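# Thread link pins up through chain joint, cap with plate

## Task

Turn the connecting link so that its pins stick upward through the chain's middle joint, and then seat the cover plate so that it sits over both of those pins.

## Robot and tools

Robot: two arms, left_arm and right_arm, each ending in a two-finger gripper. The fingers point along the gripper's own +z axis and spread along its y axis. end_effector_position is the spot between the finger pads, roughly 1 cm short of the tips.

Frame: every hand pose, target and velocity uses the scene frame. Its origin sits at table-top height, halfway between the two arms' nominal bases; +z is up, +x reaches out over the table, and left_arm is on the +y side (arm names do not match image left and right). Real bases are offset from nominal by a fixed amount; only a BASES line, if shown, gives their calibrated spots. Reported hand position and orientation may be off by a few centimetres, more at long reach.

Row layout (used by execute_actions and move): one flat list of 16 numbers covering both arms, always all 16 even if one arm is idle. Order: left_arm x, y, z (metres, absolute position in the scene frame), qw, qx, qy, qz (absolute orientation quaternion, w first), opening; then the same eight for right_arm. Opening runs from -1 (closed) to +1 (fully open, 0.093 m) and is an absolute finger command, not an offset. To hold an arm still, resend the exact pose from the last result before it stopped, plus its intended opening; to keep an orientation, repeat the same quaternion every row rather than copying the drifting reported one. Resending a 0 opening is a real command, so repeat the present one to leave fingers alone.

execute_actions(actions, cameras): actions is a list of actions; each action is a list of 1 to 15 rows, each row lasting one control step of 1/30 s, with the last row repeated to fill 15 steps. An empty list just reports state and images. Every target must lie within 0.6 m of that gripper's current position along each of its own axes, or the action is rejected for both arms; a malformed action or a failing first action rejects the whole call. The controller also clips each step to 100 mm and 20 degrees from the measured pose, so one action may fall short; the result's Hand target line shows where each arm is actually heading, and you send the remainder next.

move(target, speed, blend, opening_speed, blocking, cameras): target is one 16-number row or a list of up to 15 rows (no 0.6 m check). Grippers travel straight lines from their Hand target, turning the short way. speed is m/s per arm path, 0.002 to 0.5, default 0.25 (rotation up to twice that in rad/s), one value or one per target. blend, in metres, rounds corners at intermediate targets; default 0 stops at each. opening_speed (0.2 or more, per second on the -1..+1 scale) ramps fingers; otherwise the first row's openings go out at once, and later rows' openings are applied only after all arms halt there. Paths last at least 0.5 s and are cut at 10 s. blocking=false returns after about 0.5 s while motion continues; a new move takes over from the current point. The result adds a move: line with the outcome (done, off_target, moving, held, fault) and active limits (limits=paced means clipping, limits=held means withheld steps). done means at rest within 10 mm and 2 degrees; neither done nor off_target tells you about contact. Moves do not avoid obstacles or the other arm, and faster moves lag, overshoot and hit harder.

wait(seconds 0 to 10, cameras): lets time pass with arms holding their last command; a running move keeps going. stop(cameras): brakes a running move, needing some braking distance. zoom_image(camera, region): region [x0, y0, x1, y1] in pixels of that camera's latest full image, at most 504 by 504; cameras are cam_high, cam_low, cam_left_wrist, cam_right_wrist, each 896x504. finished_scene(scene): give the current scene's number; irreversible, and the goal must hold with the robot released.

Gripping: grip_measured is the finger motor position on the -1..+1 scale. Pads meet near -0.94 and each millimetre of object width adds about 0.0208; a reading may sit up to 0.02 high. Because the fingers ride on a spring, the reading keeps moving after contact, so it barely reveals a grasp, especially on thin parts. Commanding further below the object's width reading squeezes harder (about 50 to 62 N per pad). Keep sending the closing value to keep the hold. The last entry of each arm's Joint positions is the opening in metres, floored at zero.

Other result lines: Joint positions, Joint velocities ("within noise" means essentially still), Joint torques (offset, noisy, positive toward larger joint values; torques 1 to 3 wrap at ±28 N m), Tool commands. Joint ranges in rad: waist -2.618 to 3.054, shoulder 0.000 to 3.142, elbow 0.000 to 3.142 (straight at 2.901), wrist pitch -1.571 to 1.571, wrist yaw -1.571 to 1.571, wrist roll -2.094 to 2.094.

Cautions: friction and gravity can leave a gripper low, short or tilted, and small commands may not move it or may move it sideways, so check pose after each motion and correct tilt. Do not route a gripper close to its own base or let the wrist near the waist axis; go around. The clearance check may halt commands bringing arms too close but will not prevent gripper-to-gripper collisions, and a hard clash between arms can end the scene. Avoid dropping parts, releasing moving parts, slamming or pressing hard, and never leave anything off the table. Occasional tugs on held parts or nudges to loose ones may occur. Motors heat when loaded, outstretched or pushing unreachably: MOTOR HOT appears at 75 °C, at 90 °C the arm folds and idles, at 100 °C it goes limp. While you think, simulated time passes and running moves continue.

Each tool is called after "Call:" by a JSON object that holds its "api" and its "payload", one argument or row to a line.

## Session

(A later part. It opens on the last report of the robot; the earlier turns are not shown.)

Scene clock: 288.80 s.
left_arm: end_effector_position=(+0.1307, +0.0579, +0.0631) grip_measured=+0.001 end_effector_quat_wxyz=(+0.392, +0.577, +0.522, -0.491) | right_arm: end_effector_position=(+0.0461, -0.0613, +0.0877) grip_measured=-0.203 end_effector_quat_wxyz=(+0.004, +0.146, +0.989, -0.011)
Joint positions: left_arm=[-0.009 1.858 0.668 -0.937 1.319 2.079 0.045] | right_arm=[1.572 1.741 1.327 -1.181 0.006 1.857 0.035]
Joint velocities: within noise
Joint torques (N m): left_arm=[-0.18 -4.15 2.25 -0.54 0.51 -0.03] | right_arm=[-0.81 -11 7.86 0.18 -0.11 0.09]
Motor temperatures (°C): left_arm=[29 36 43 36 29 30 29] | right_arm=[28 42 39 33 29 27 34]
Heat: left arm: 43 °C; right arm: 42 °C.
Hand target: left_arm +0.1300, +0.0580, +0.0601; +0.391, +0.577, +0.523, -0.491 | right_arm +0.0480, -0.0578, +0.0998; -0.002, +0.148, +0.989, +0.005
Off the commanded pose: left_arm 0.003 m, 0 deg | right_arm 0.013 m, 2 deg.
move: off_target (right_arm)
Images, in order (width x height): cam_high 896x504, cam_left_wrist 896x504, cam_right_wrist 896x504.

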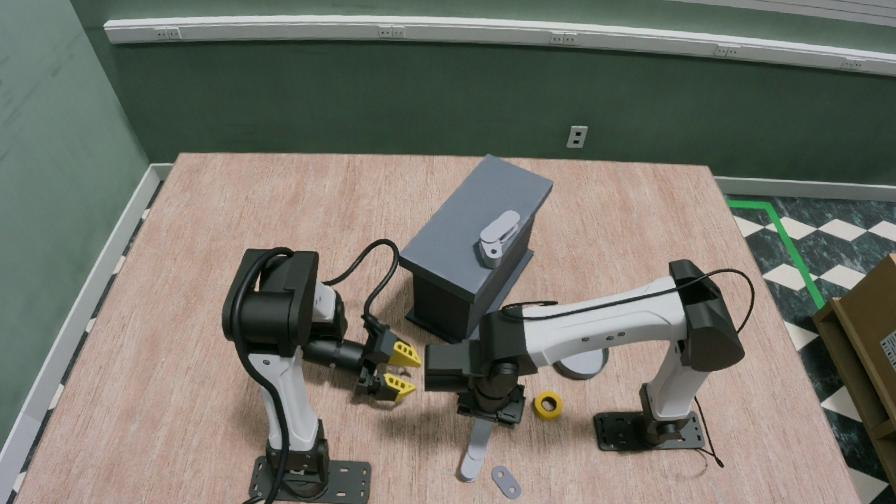

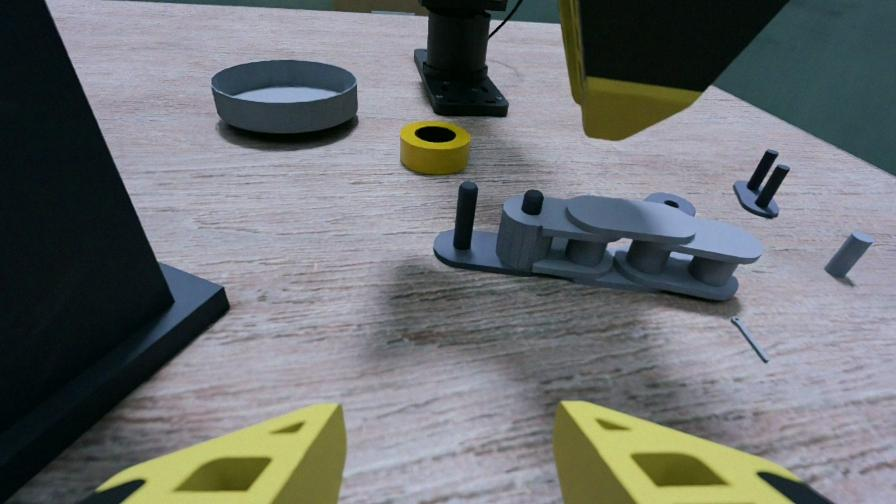

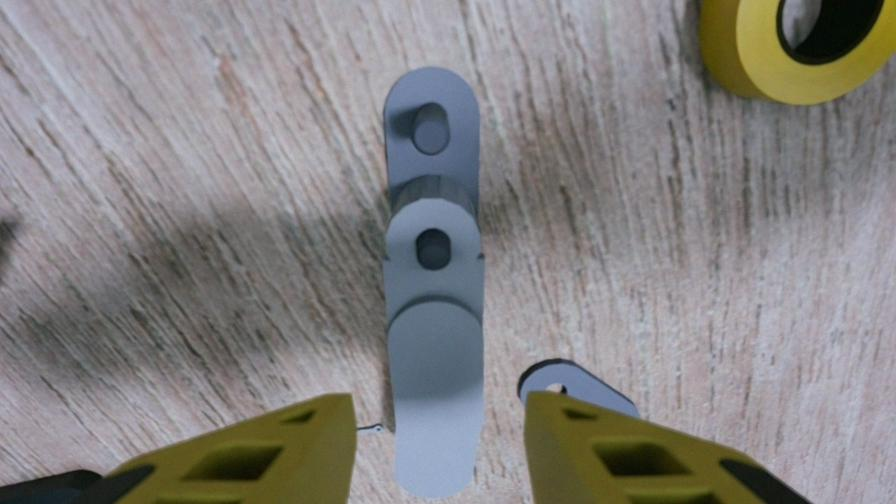

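Call:
{"api": "move", "payload": {
  "target": [
    [0.14,0.10,0.14,0.391,0.577,0.523,-0.491,0.0,0.048,-0.0575,0.15,-0.002,0.1478,0.989,0.005,0.0],
    [0.17,0.08,0.30,0.4,0.38,0.77,-0.30,0.4,0.17,-0.19,0.22,0.1375,0.2230,0.8175,0.5126,0.0]
  ],
  "speed": 0.2,
  "cameras": ["cam_high","cam_left_wrist","cam_right_wrist"]
}}

Scene clock: 295.70 s.
left_arm: end_effector_position=(+0.1692, +0.0798, +0.2927) grip_measured=+0.398 end_effector_quat_wxyz=(+0.393, +0.383, +0.777, -0.310) | right_arm: end_effector_position=(+0.1699, -0.1897, +0.2248) grip_measured=-0.002 end_effector_quat_wxyz=(+0.139, +0.224, +0.816, +0.515)
Joint positions: left_arm=[-0.077 0.974 1.143 -1.012 0.837 0.485 0.064] | right_arm=[0.775 0.405 0.628 -0.684 -0.246 1.456 0.045]
Joint velocities: within noise
Joint torques (N m): left_arm=[-0.64 -1.65 7.57 1.5 0.23 -0.19] | right_arm=[-0.62 1.51 5.81 2.01 -0.21 0.03]
Motor temperatures (°C): left_arm=[29 36 43 37 29 30 29] | right_arm=[28 41 39 33 29 27 33]
Heat: left arm: 43 °C; right arm: 41 °C.
Hand target: left_arm +0.1699, +0.0800, +0.3000; +0.403, +0.382, +0.775, -0.302 | right_arm +0.1700, -0.1900, +0.2200; +0.138, +0.223, +0.818, +0.513
Off the commanded pose: left_arm 0.007 m, 1 deg | right_arm 0.005 m, 0 deg.
move: done
Images, in order (width x height): cam_high 896x504, cam_left_wrist 896x504, cam_right_wrist 896x504.

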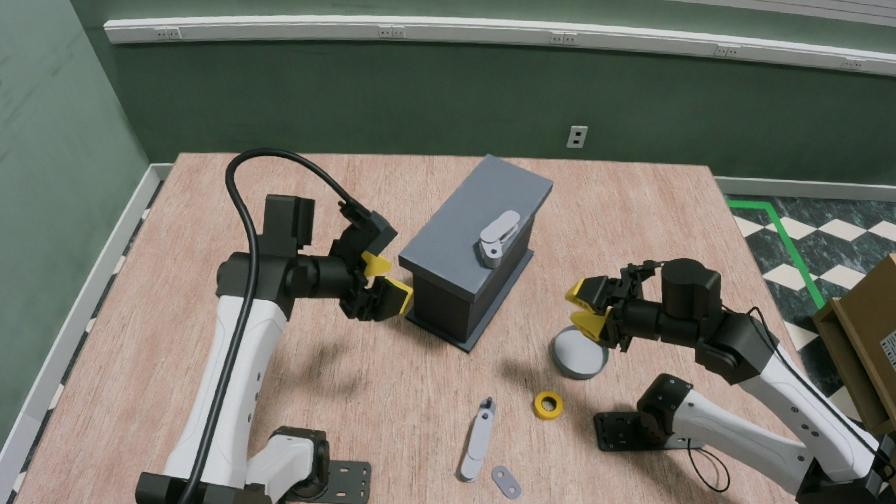

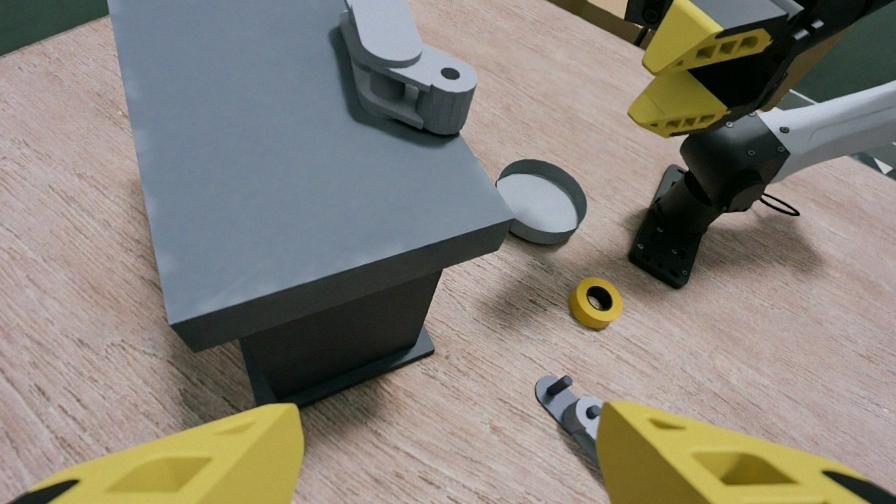

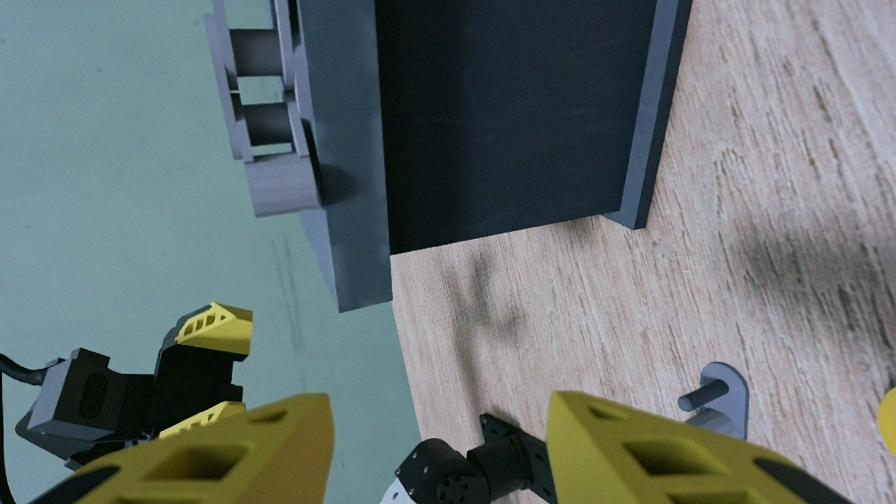

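Call:
{"api": "move", "payload": {
  "target": [
    [0.24,-0.03,0.32,0.2382,0.3774,0.8891,-0.1011,0.0,0.17,-0.19,0.22,0.1375,0.2230,0.8175,0.5126,0.0],
    [0.255,-0.076,0.30,0.2382,0.3774,0.8891,-0.1011,0.0,0.17,-0.19,0.22,0.1375,0.2230,0.8175,0.5126,0.0]
  ],
  "speed": 0.15,
  "blend": 0.02,
  "cameras": ["cam_high","cam_left_wrist","cam_right_wrist"]
}}

Scene clock: 299.30 s.
left_arm: end_effector_position=(+0.2539, -0.0767, +0.3025) grip_measured=+0.001 end_effector_quat_wxyz=(+0.244, +0.383, +0.884, -0.108) | right_arm: end_effector_position=(+0.1699, -0.1896, +0.2248) grip_measured=-0.002 end_effector_quat_wxyz=(+0.138, +0.224, +0.816, +0.515)
Joint positions: left_arm=[-0.764 1.852 2.216 -1.395 0.022 0.03 0.045] | right_arm=[0.775 0.405 0.628 -0.684 -0.246 1.456 0.045]
Joint velocities: within noise
Joint torques (N m): left_arm=[-0.39 -6.65 6.99 1.16 -0.14 -0.22] | right_arm=[-0.62 1.48 5.82 2.01 -0.22 0.04]
Motor temperatures (°C): left_arm=[29 36 44 37 29 30 29] | right_arm=[28 41 39 35 29 27 33]
Heat: left arm: 44 °C; right arm: 41 °C.
Hand target: left_arm +0.2549, -0.0760, +0.3000; +0.239, +0.377, +0.889, -0.101 | right_arm +0.1700, -0.1900, +0.2200; +0.138, +0.223, +0.818, +0.513
Off the commanded pose: left_arm 0.003 m, 1 deg | right_arm 0.005 m, 0 deg.
move: done
Images, in order (width x height): cam_high 896x504, cam_left_wrist 896x504, cam_right_wrist 896x504.

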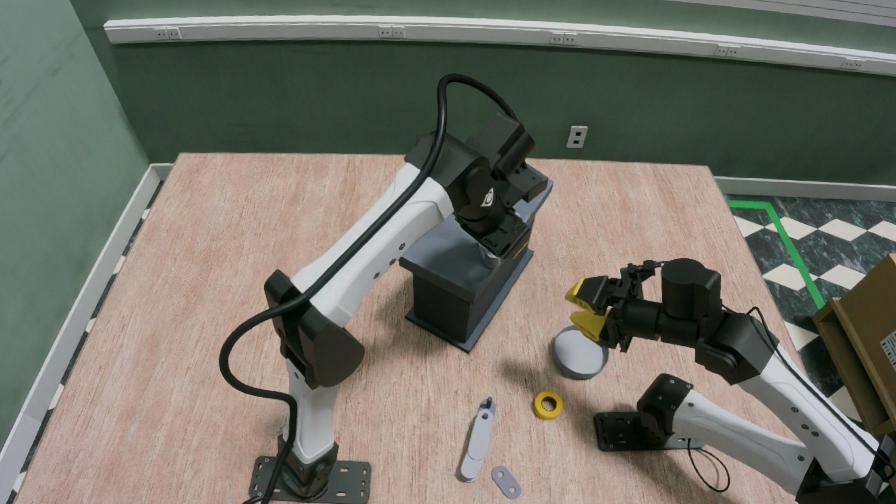

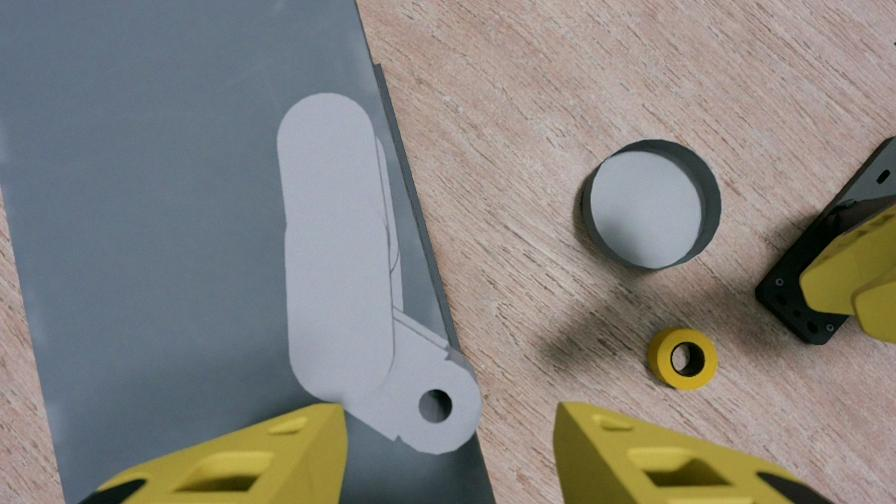

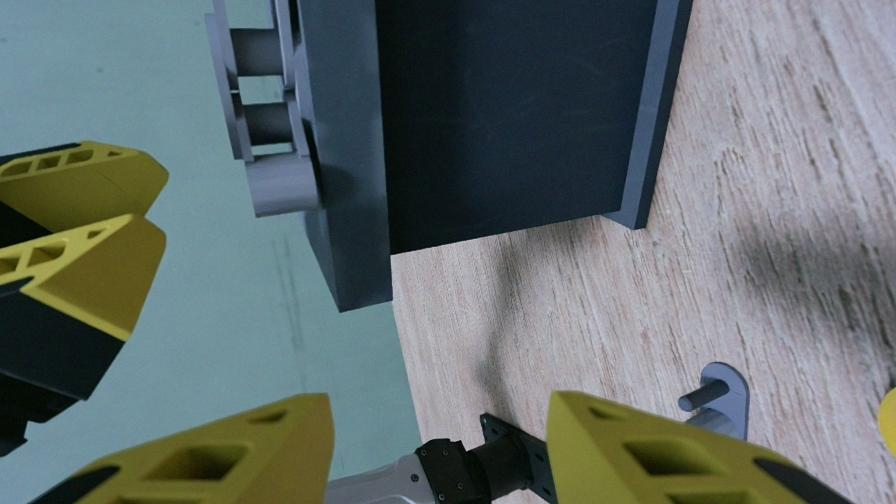

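Call:
{"api": "execute_actions", "payload": {
  "actions": []
}}

Scene clock: 301.37 s.
left_arm: end_effector_position=(+0.2540, -0.0766, +0.3025) grip_measured=+0.001 end_effector_quat_wxyz=(+0.244, +0.383, +0.884, -0.108) | right_arm: end_effector_position=(+0.1699, -0.1896, +0.2249) grip_measured=-0.002 end_effector_quat_wxyz=(+0.139, +0.224, +0.815, +0.515)
Joint positions: left_arm=[-0.764 1.852 2.216 -1.395 0.022 0.03 0.045] | right_arm=[0.775 0.405 0.628 -0.683 -0.246 1.456 0.045]
Joint velocities: within noise
Joint torques (N m): left_arm=[-0.38 -6.64 6.99 1.16 -0.13 -0.2] | right_arm=[-0.61 1.51 5.81 2.01 -0.21 0.03]
Motor temperatures (°C): left_arm=[29 36 44 37 29 30 29] | right_arm=[28 41 39 35 29 27 33]
Heat: left arm: 44 °C; right arm: 41 °C.
Hand target: left_arm +0.2549, -0.0760, +0.3000; +0.239, +0.377, +0.889, -0.101 | right_arm +0.1700, -0.1900, +0.2201; +0.138, +0.223, +0.818, +0.513
Tool commands: left_gripper/opening=+0.0 right_gripper/opening=+0.0
Off the commanded pose: left_arm 0.003 m, 1 deg | right_arm 0.005 m, 0 deg.

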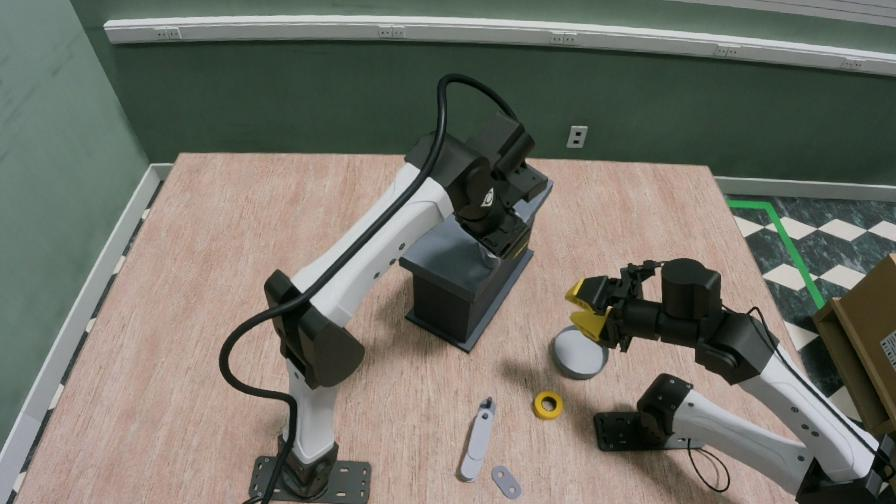

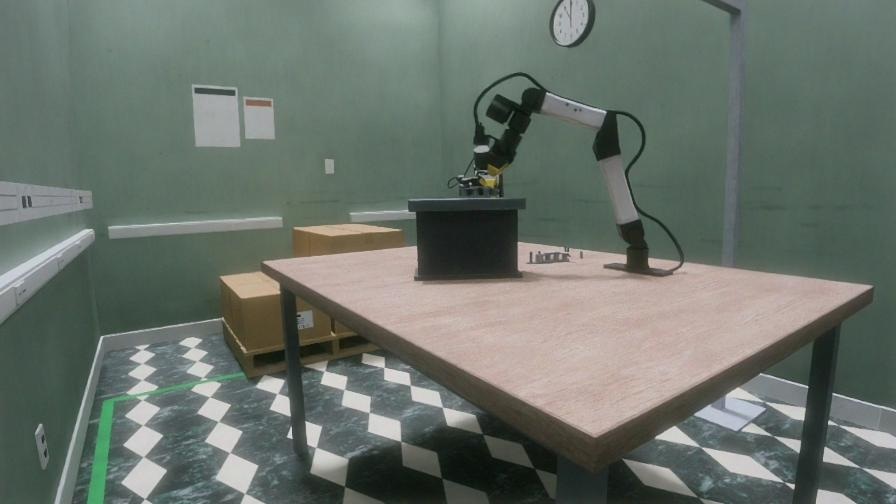

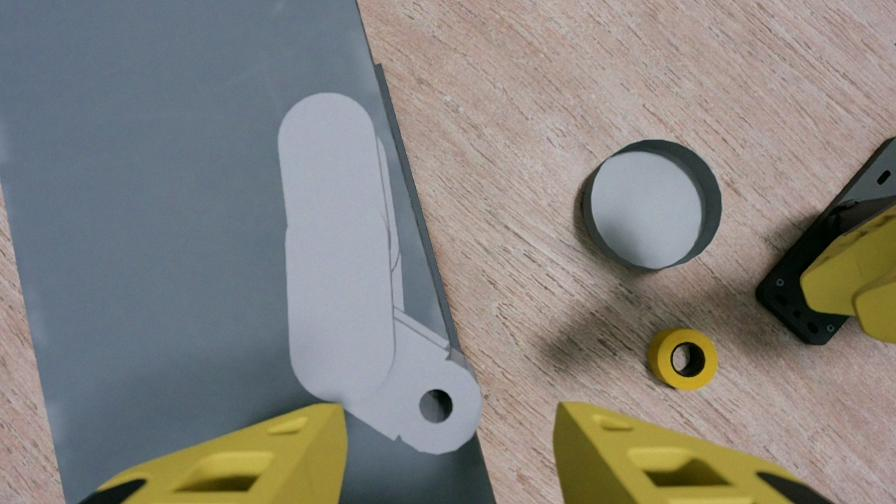

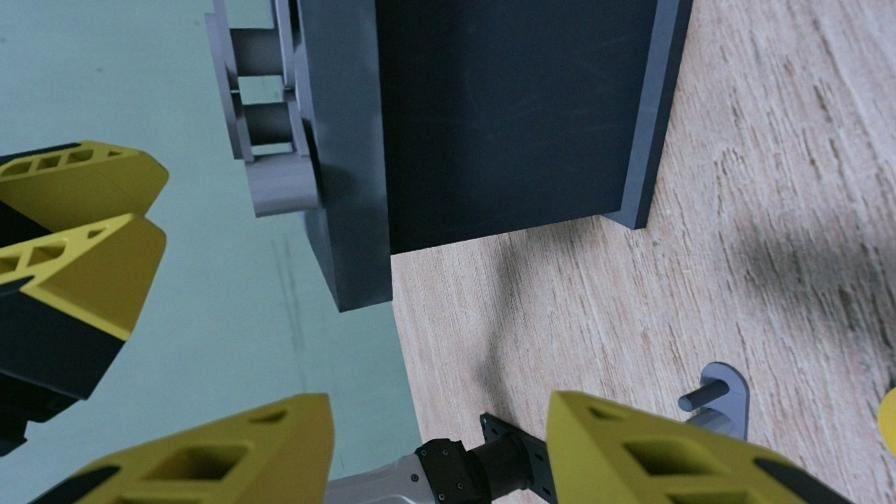

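Call:
{"api": "move", "payload": {
  "target": [0.2762, -0.0634, 0.275, 0.2424, 0.3383, 0.9048, -0.0906, 1.0, 0.17, -0.19, 0.22, 0.1375, 0.2230, 0.8175, 0.5126, 0.0],
  "speed": 0.1,
  "cameras": ["cam_left_wrist","cam_right_wrist"]
}}

Scene clock: 306.13 s.
left_arm: end_effector_position=(+0.2754, -0.0673, +0.2677) grip_measured=+1.000 end_effector_quat_wxyz=(+0.229, +0.348, +0.904, -0.091) | right_arm: end_effector_position=(+0.1699, -0.1895, +0.2249) grip_measured=-0.002 end_effector_quat_wxyz=(+0.138, +0.224, +0.816, +0.515)
Joint positions: left_arm=[-0.722 1.852 2.078 -1.299 0.002 -0.005 0.093] | right_arm=[0.775 0.405 0.628 -0.683 -0.247 1.456 0.045]
Joint velocities: within noise
Joint torques (N m): left_arm=[0.06 -10.45 4.98 1.34 -0.14 -0.23] | right_arm=[-0.62 1.51 5.81 2.01 -0.21 0.04]
Motor temperatures (°C): left_arm=[29 37 44 37 29 30 29] | right_arm=[28 40 39 37 29 27 33]
Heat: left arm: 44 °C; right arm: 40 °C.
Hand target: left_arm +0.2762, -0.0633, +0.2750; +0.242, +0.338, +0.905, -0.091 | right_arm +0.1700, -0.1899, +0.2201; +0.138, +0.223, +0.818, +0.513
Off the commanded pose: left_arm 0.008 m, 2 deg | right_arm 0.005 m, 0 deg.
move: done
Images, in order (width x height): cam_left_wrist 896x504, cam_right_wrist 896x504.

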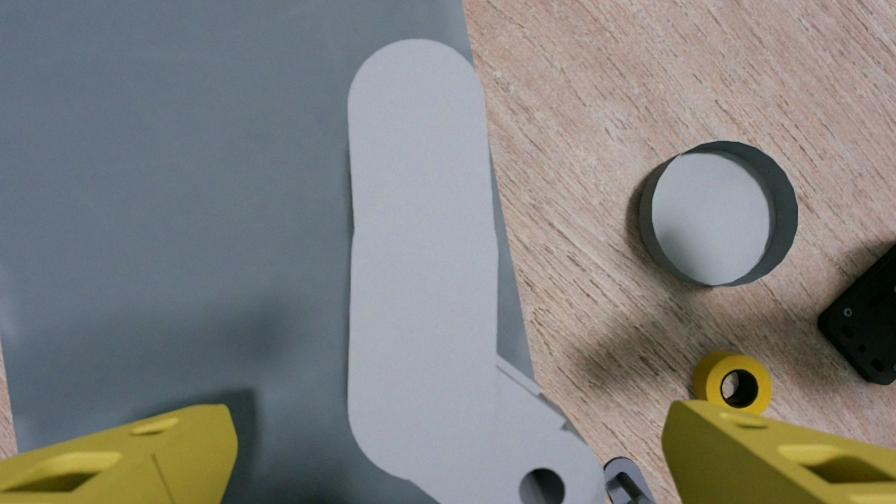

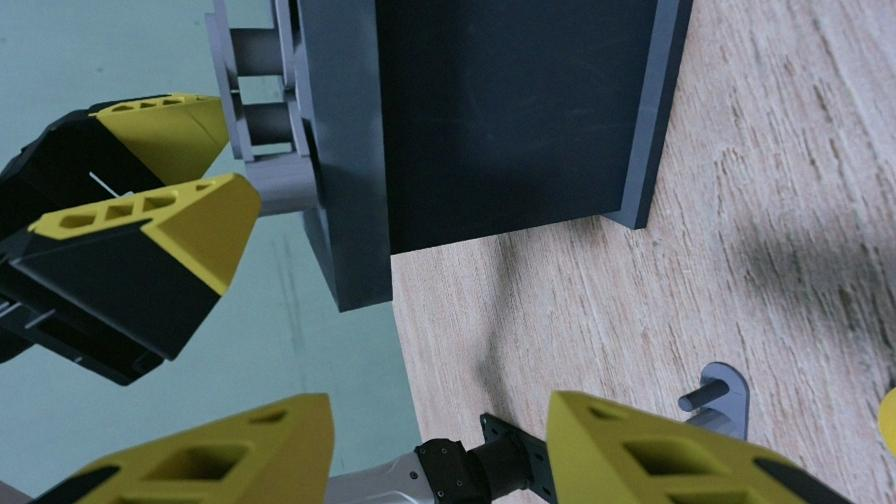

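Call:
{"api": "move", "payload": {
  "target": [0.2765, -0.0605, 0.250, 0.2424, 0.3383, 0.9048, -0.0906, 1.0, 0.17, -0.19, 0.22, 0.1375, 0.2230, 0.8175, 0.5126, 0.0],
  "speed": 0.06,
  "cameras": ["cam_left_wrist","cam_right_wrist"]
}}

Scene clock: 307.63 s.
left_arm: end_effector_position=(+0.2755, -0.0650, +0.2415) grip_measured=+1.000 end_effector_quat_wxyz=(+0.228, +0.347, +0.905, -0.089) | right_arm: end_effector_position=(+0.1699, -0.1895, +0.2249) grip_measured=-0.002 end_effector_quat_wxyz=(+0.138, +0.224, +0.816, +0.515)
Joint positions: left_arm=[-0.718 1.8 1.9 -1.175 0.002 -0.005 0.093] | right_arm=[0.775 0.405 0.628 -0.683 -0.247 1.456 0.045]
Joint velocities: within noise
Joint torques (N m): left_arm=[0.29 -10.59 5.23 1.35 -0.11 -0.13] | right_arm=[-0.62 1.51 5.81 2.01 -0.21 0.04]
Motor temperatures (°C): left_arm=[29 38 44 38 29 30 29] | right_arm=[28 40 39 37 29 27 33]
Heat: left arm: 44 °C; right arm: 40 °C.
Hand target: left_arm +0.2765, -0.0605, +0.2500; +0.242, +0.338, +0.905, -0.091 | right_arm +0.1700, -0.1899, +0.2201; +0.138, +0.223, +0.818, +0.513
Off the commanded pose: left_arm 0.010 m, 2 deg | right_arm 0.005 m, 0 deg.
move: done
Images, in order (width x height): cam_left_wrist 896x504, cam_right_wrist 896x504.

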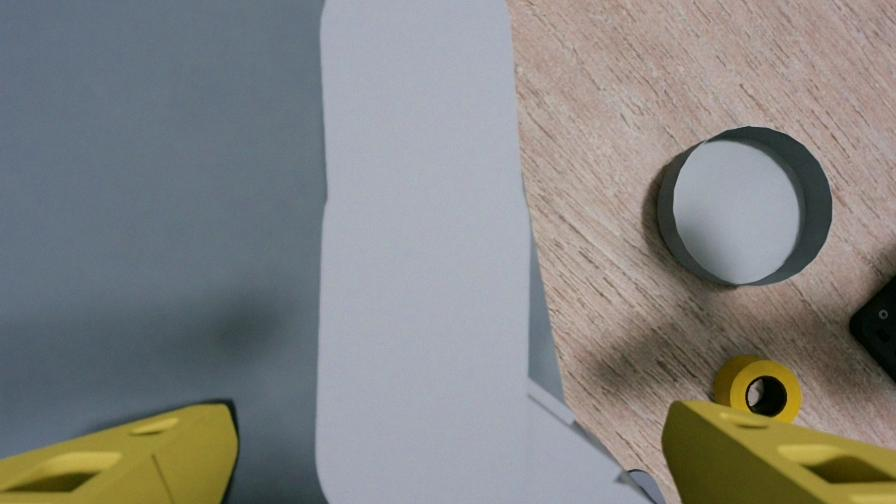

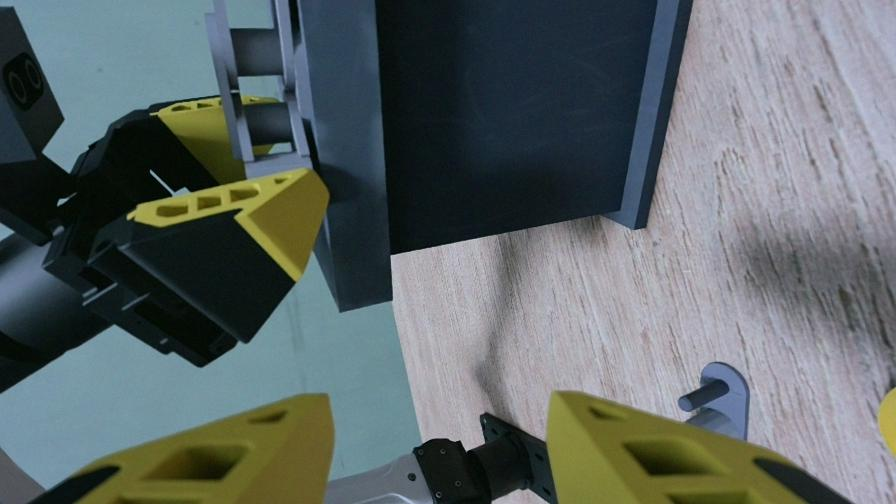

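Call:
{"api": "move", "payload": {
  "target": [0.2765, -0.0605, 0.250, 0.2424, 0.3383, 0.9048, -0.0906, -0.2, 0.17, -0.19, 0.22, 0.1375, 0.2230, 0.8175, 0.5126, 0.0],
  "opening_speed": 0.6,
  "cameras": ["cam_left_wrist","cam_right_wrist"]
}}

Call:
{"api": "move", "payload": {
  "target": [0.2765, -0.0605, 0.250, 0.2424, 0.3383, 0.9048, -0.0906, -0.75, 0.17, -0.19, 0.22, 0.1375, 0.2230, 0.8175, 0.5126, 0.0],
  "opening_speed": 0.5,
  "cameras": ["cam_left_wrist","cam_right_wrist"]
}}

Scene clock: 310.23 s.
left_arm: end_effector_position=(+0.2763, -0.0645, +0.2416) grip_measured=-0.198 end_effector_quat_wxyz=(+0.229, +0.346, +0.906, -0.089) | right_arm: end_effector_position=(+0.1699, -0.1895, +0.2249) grip_measured=-0.002 end_effector_quat_wxyz=(+0.138, +0.224, +0.816, +0.515)
Joint positions: left_arm=[-0.717 1.8 1.9 -1.174 0 -0.005 0.036] | right_arm=[0.775 0.405 0.628 -0.683 -0.247 1.456 0.045]
Joint velocities: within noise
Joint torques (N m): left_arm=[0.17 -10.62 5.2 1.35 -0.09 -0.13] | right_arm=[-0.64 1.48 5.82 2.01 -0.21 0.04]
Motor temperatures (°C): left_arm=[29 38 44 38 29 30 29] | right_arm=[28 40 39 38 29 27 33]
Heat: left arm: 44 °C; right arm: 40 °C.
Hand target: left_arm +0.2765, -0.0605, +0.2500; +0.242, +0.338, +0.905, -0.091 | right_arm +0.1700, -0.1899, +0.2201; +0.138, +0.223, +0.818, +0.513
Off the commanded pose: left_arm 0.009 m, 2 deg | right_arm 0.005 m, 0 deg.
move: done
Images, in order (width x height): cam_left_wrist 896x504, cam_right_wrist 896x504.

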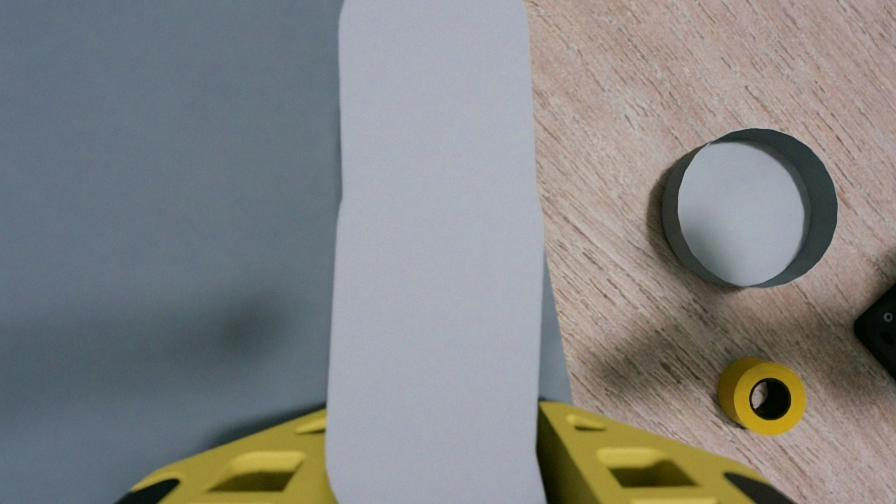

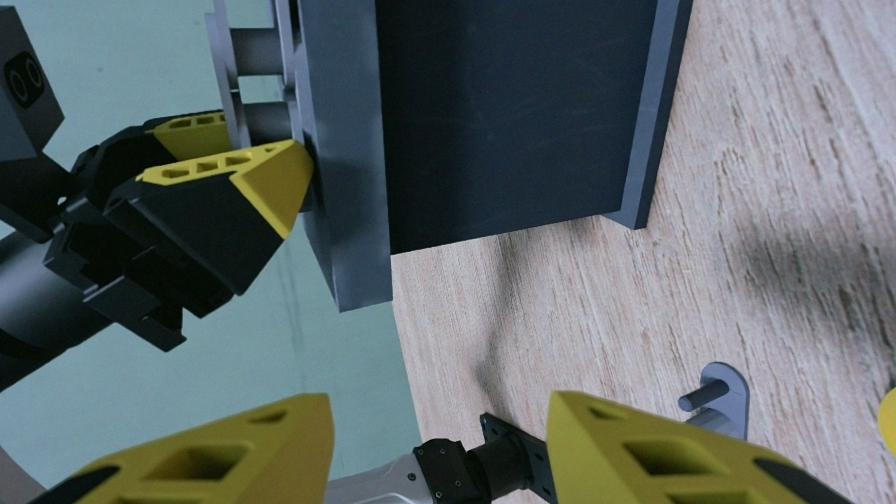

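Scene clock: 311.53 s.
left_arm: end_effector_position=(+0.2765, -0.0644, +0.2417) grip_measured=-0.461 end_effector_quat_wxyz=(+0.230, +0.346, +0.906, -0.088) | right_arm: end_effector_position=(+0.1699, -0.1895, +0.2249) grip_measured=-0.002 end_effector_quat_wxyz=(+0.138, +0.224, +0.816, +0.515)
Joint positions: left_arm=[-0.717 1.8 1.9 -1.174 -0.001 -0.005 0.023] | right_arm=[0.775 0.405 0.628 -0.683 -0.247 1.456 0.045]
Joint velocities: within noise
Joint torques (N m): left_arm=[0.17 -10.59 5.23 1.34 -0.09 -0.13] | right_arm=[-0.62 1.5 5.82 2 -0.21 0.03]
Motor temperatures (°C): left_arm=[29 39 44 38 29 30 29] | right_arm=[28 39 38 38 29 27 33]
Heat: left arm: 44 °C; right arm: 39 °C.
Hand target: left_arm +0.2765, -0.0605, +0.2500; +0.242, +0.338, +0.905, -0.091 | right_arm +0.1700, -0.1899, +0.2201; +0.138, +0.223, +0.818, +0.513
Off the commanded pose: left_arm 0.009 m, 2 deg | right_arm 0.005 m, 0 deg.
move: done
Images, in order (width x height): cam_left_wrist 896x504, cam_right_wrist 896x504.

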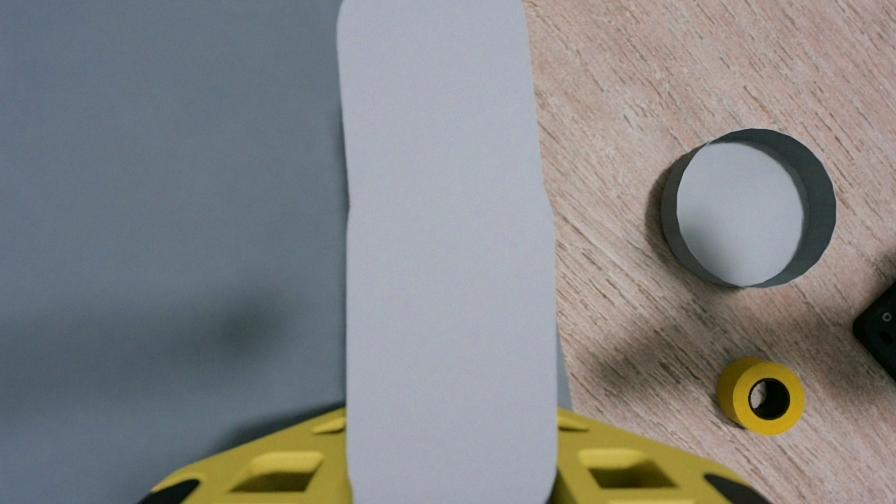

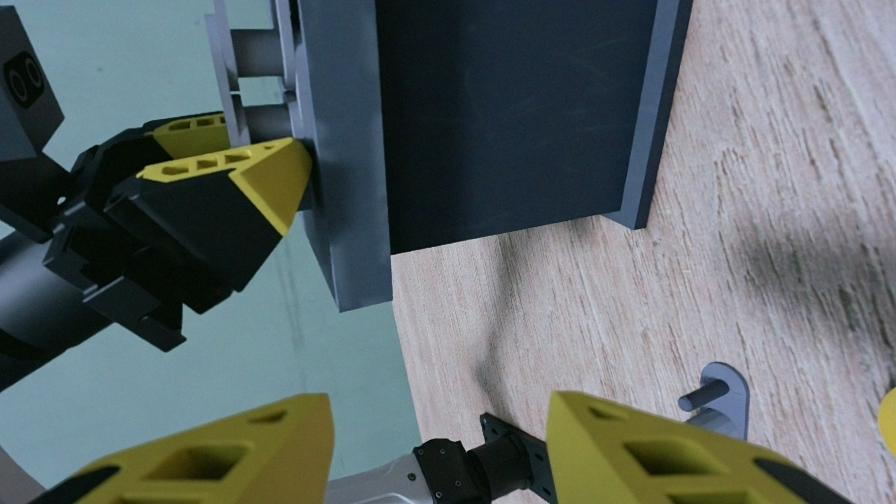

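Call:
{"api": "move", "payload": {
  "target": [
    [0.2765, -0.0605, 0.290, 0.2424, 0.3383, 0.9048, -0.0906, -0.75, 0.17, -0.19, 0.22, 0.1375, 0.2230, 0.8175, 0.5126, 0.0],
    [0.20, -0.005, 0.30, 0.2424, 0.3383, 0.9048, -0.0906, -0.75, 0.17, -0.19, 0.22, 0.1375, 0.2230, 0.8175, 0.5126, 0.0],
    [0.135, 0.031, 0.22, 0.2424, 0.3383, 0.9048, -0.0906, -0.75, 0.17, -0.19, 0.22, 0.1375, 0.2230, 0.8175, 0.5126, 0.0],
    [0.135, 0.031, 0.08, 0.2424, 0.3383, 0.9048, -0.0906, -0.75, 0.17, -0.19, 0.22, 0.1375, 0.2230, 0.8175, 0.5126, 0.0]
  ],
  "speed": 0.12,
  "blend": [0.015, 0.03, 0.03, 0],
  "cameras": ["cam_high","cam_left_wrist","cam_right_wrist"]
}}

Scene clock: 317.30 s.
left_arm: end_effector_position=(+0.1253, +0.0428, +0.0733) grip_measured=-0.461 end_effector_quat_wxyz=(+0.214, +0.346, +0.910, -0.077) | right_arm: end_effector_position=(+0.1699, -0.1895, +0.2249) grip_measured=-0.002 end_effector_quat_wxyz=(+0.138, +0.224, +0.816, +0.515)
Joint positions: left_arm=[-0.85 1.091 0.623 -0.65 -0.07 -0.124 0.023] | right_arm=[0.775 0.405 0.628 -0.683 -0.247 1.456 0.045]
Joint velocities: within noise
Joint torques (N m): left_arm=[-0.7 -1.91 6.49 1.74 -0.14 -0.2] | right_arm=[-0.64 1.5 5.81 2 -0.21 0.03]
Motor temperatures (°C): left_arm=[29 39 44 38 29 30 29] | right_arm=[28 39 38 39 29 27 33]
Heat: left arm: 44 °C; right arm: 39 °C.
Hand target: left_arm +0.1341, +0.0318, +0.0810; +0.242, +0.338, +0.905, -0.091 | right_arm +0.1700, -0.1900, +0.2201; +0.138, +0.223, +0.818, +0.513
Off the commanded pose: left_arm 0.017 m, 4 deg | right_arm 0.005 m, 0 deg.
move: off_target (left_arm)
Images, in order (width x height): cam_high 896x504, cam_left_wrist 896x504, cam_right_wrist 896x504.

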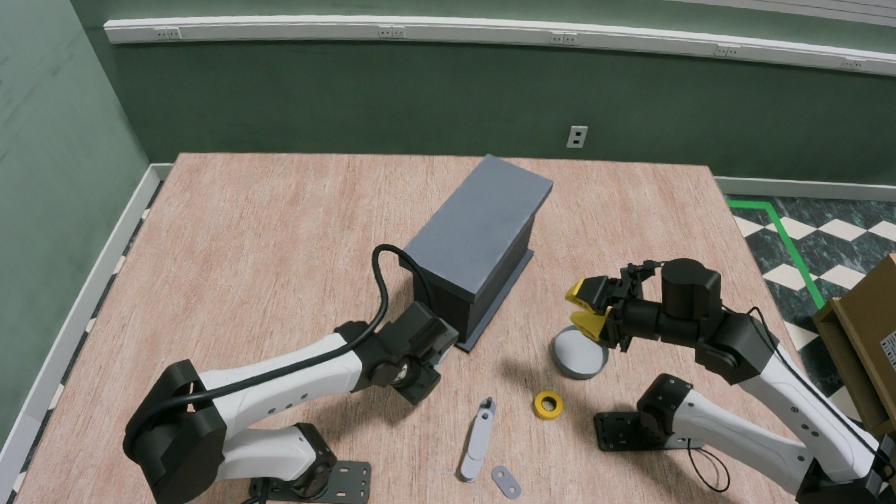

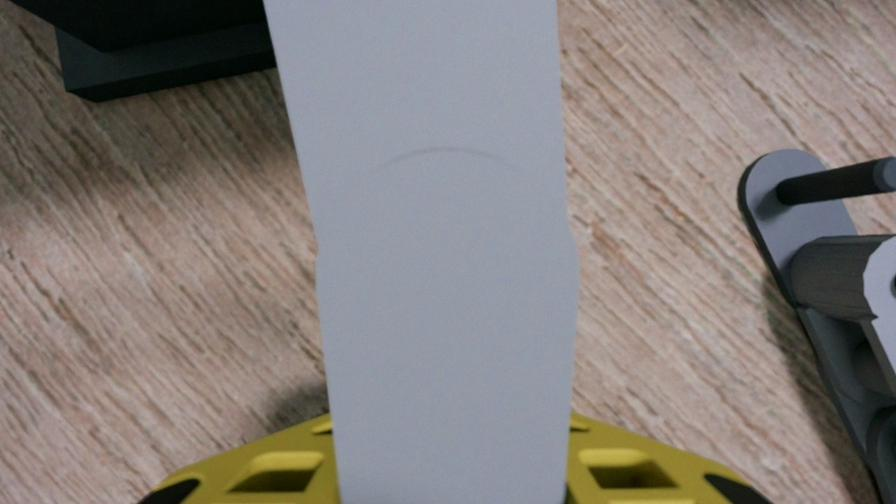

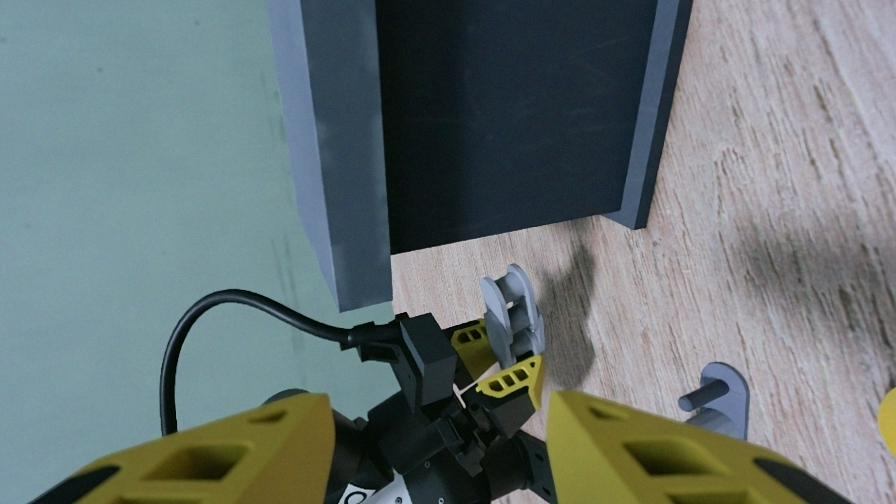

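Call:
{"api": "move", "payload": {
  "target": [0.145, 0.019, 0.055, 0.2582, 0.3367, 0.9004, -0.0965, -0.75, 0.17, -0.19, 0.22, 0.1375, 0.2230, 0.8175, 0.5126, 0.0],
  "speed": 0.08,
  "cameras": ["cam_right_wrist"]
}}

Scene clock: 319.27 s.
left_arm: end_effector_position=(+0.1341, +0.0303, +0.0477) grip_measured=-0.461 end_effector_quat_wxyz=(+0.227, +0.346, +0.906, -0.085) | right_arm: end_effector_position=(+0.1699, -0.1895, +0.2249) grip_measured=-0.002 end_effector_quat_wxyz=(+0.138, +0.224, +0.816, +0.515)
Joint positions: left_arm=[-0.855 1.177 0.548 -0.457 -0.07 -0.125 0.023] | right_arm=[0.775 0.405 0.628 -0.683 -0.247 1.456 0.045]
Joint velocities: within noise
Joint torques (N m): left_arm=[-0.66 -2.37 6.32 1.86 -0.22 -0.19] | right_arm=[-0.62 1.5 5.82 2.01 -0.21 0.04]
Motor temperatures (°C): left_arm=[29 39 44 38 29 30 29] | right_arm=[28 39 38 39 29 27 33]
Heat: left arm: 44 °C; right arm: 39 °C.
Hand target: left_arm +0.1440, +0.0199, +0.0561; +0.257, +0.337, +0.901, -0.097 | right_arm +0.1700, -0.1900, +0.2201; +0.138, +0.223, +0.818, +0.513
Off the commanded pose: left_arm 0.017 m, 4 deg | right_arm 0.005 m, 0 deg.
move: off_target (left_arm)
Images, in order (width x height): cam_right_wrist 896x504.

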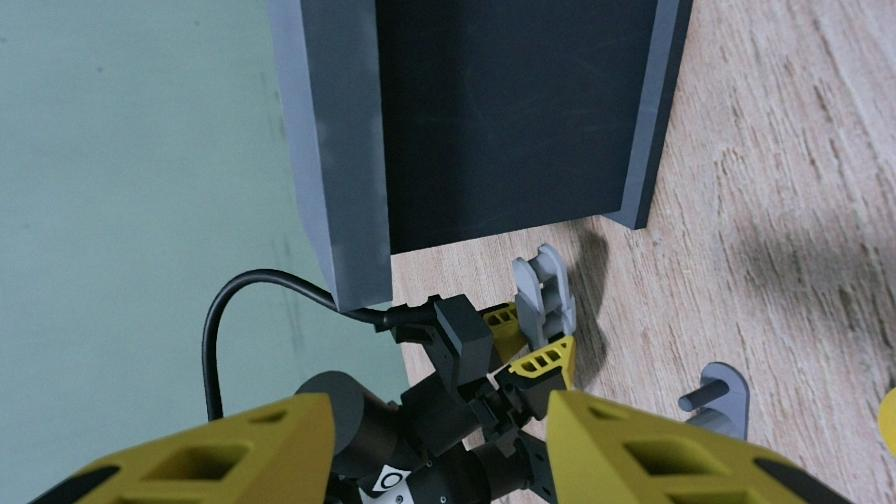

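Call:
{"api": "move", "payload": {
  "target": [0.145, 0.019, 0.029, 0.2582, 0.3367, 0.9004, -0.0965, -0.75, 0.17, -0.19, 0.22, 0.1375, 0.2230, 0.8175, 0.5126, 0.0],
  "speed": 0.05,
  "cameras": ["cam_right_wrist"]
}}

Call:
{"api": "zoom_image", "payload": {
  "camera": "cam_right_wrist",
  "region": [440, 220, 680, 400]
}}

Scene clock: 321.07 s.
left_arm: end_effector_position=(+0.1350, +0.0293, +0.0234) grip_measured=-0.461 end_effector_quat_wxyz=(+0.230, +0.346, +0.906, -0.087) | right_arm: end_effector_position=(+0.1699, -0.1895, +0.2249) grip_measured=-0.002 end_effector_quat_wxyz=(+0.138, +0.224, +0.816, +0.515)
Joint positions: left_arm=[-0.855 1.239 0.474 -0.315 -0.07 -0.126 0.023] | right_arm=[0.775 0.405 0.628 -0.683 -0.247 1.456 0.045]
Joint velocities: within noise
Joint torques (N m): left_arm=[-0.62 -2.32 5.74 1.83 -0.21 -0.2] | right_arm=[-0.62 1.5 5.82 2.01 -0.22 0.04]
Motor temperatures (°C): left_arm=[29 39 44 39 29 30 29] | right_arm=[28 39 38 39 29 27 33]
Heat: left arm: 44 °C; right arm: 39 °C.
Hand target: left_arm +0.1441, +0.0198, +0.0301; +0.257, +0.337, +0.901, -0.097 | right_arm +0.1700, -0.1900, +0.2201; +0.138, +0.223, +0.818, +0.513
Off the commanded pose: left_arm 0.015 m, 4 deg | right_arm 0.005 m, 0 deg.
move: off_target (left_arm)
Images, in order (width x height): cam_right_wrist 896x504.

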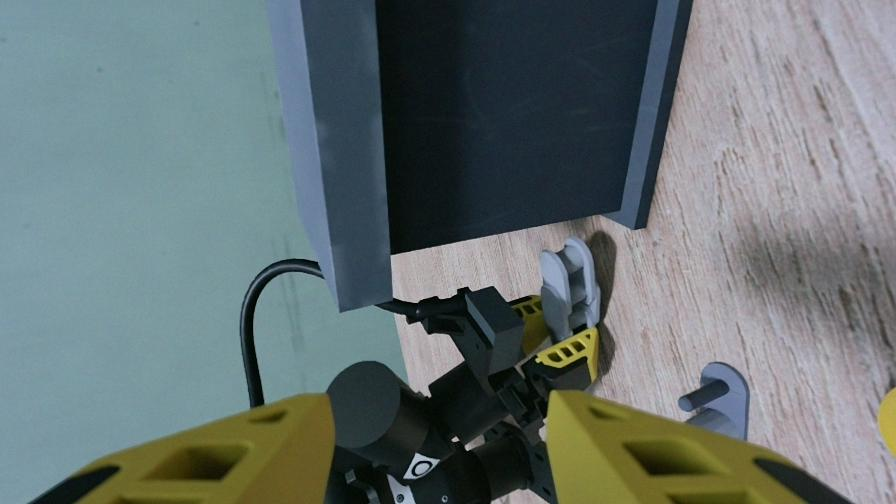

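Scaled by 2.100 from the camera's 896x504 image, which has a finer 1280x720 frame.

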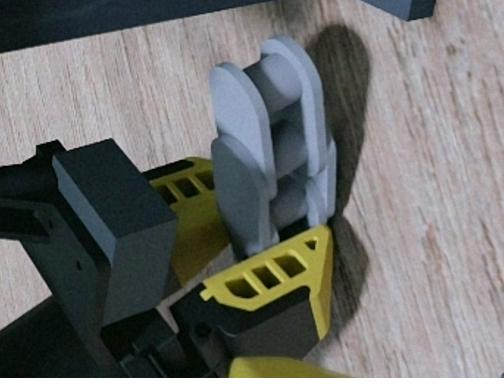

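Call:
{"api": "move", "payload": {
  "target": [0.145, 0.019, 0.0235, 0.2582, 0.3367, 0.9004, -0.0965, -0.75, 0.17, -0.19, 0.22, 0.1375, 0.2230, 0.8175, 0.5126, 0.0],
  "speed": 0.04,
  "cameras": ["cam_right_wrist"]
}}

Call:
{"api": "zoom_image", "payload": {
  "camera": "cam_right_wrist",
  "region": [440, 220, 680, 400]
}}

Scene clock: 322.33 s.
left_arm: end_effector_position=(+0.1397, +0.0239, +0.0241) grip_measured=-0.461 end_effector_quat_wxyz=(+0.242, +0.344, +0.903, -0.093) | right_arm: end_effector_position=(+0.1699, -0.1895, +0.2249) grip_measured=-0.002 end_effector_quat_wxyz=(+0.138, +0.224, +0.816, +0.515)
Joint positions: left_arm=[-0.855 1.252 0.471 -0.27 -0.071 -0.126 0.023] | right_arm=[0.775 0.405 0.628 -0.683 -0.247 1.456 0.045]
Joint velocities: within noise
Joint torques (N m): left_arm=[-0.61 -1.66 4.79 1.79 -0.21 -0.2] | right_arm=[-0.62 1.5 5.81 2.01 -0.21 0.03]
Motor temperatures (°C): left_arm=[29 38 44 39 29 30 29] | right_arm=[28 39 38 39 29 27 33]
Heat: left arm: 44 °C; right arm: 39 °C.
Hand target: left_arm +0.1446, +0.0193, +0.0241; +0.258, +0.337, +0.900, -0.097 | right_arm +0.1700, -0.1900, +0.2201; +0.138, +0.223, +0.818, +0.513
Off the commanded pose: left_arm 0.007 m, 2 deg | right_arm 0.005 m, 0 deg.
move: done
Images, in order (width x height): cam_right_wrist 896x504.

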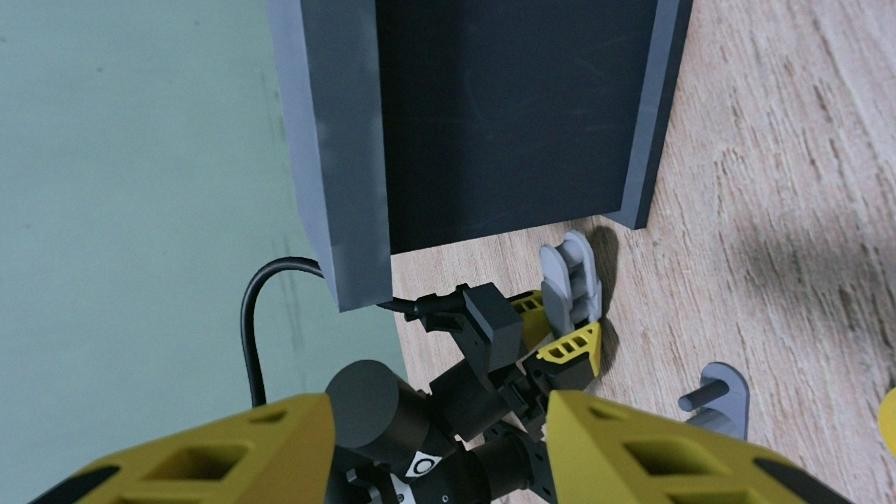

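Scaled by 2.100 from the camera's 896x504 image, which has a finer 1280x720 frame.

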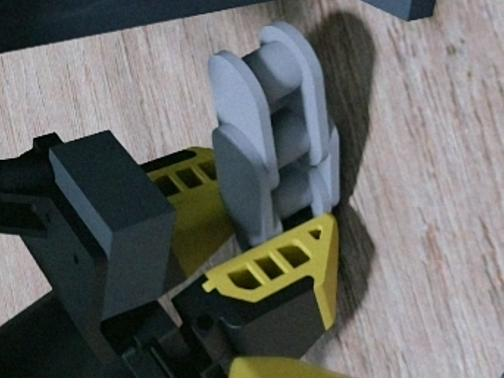

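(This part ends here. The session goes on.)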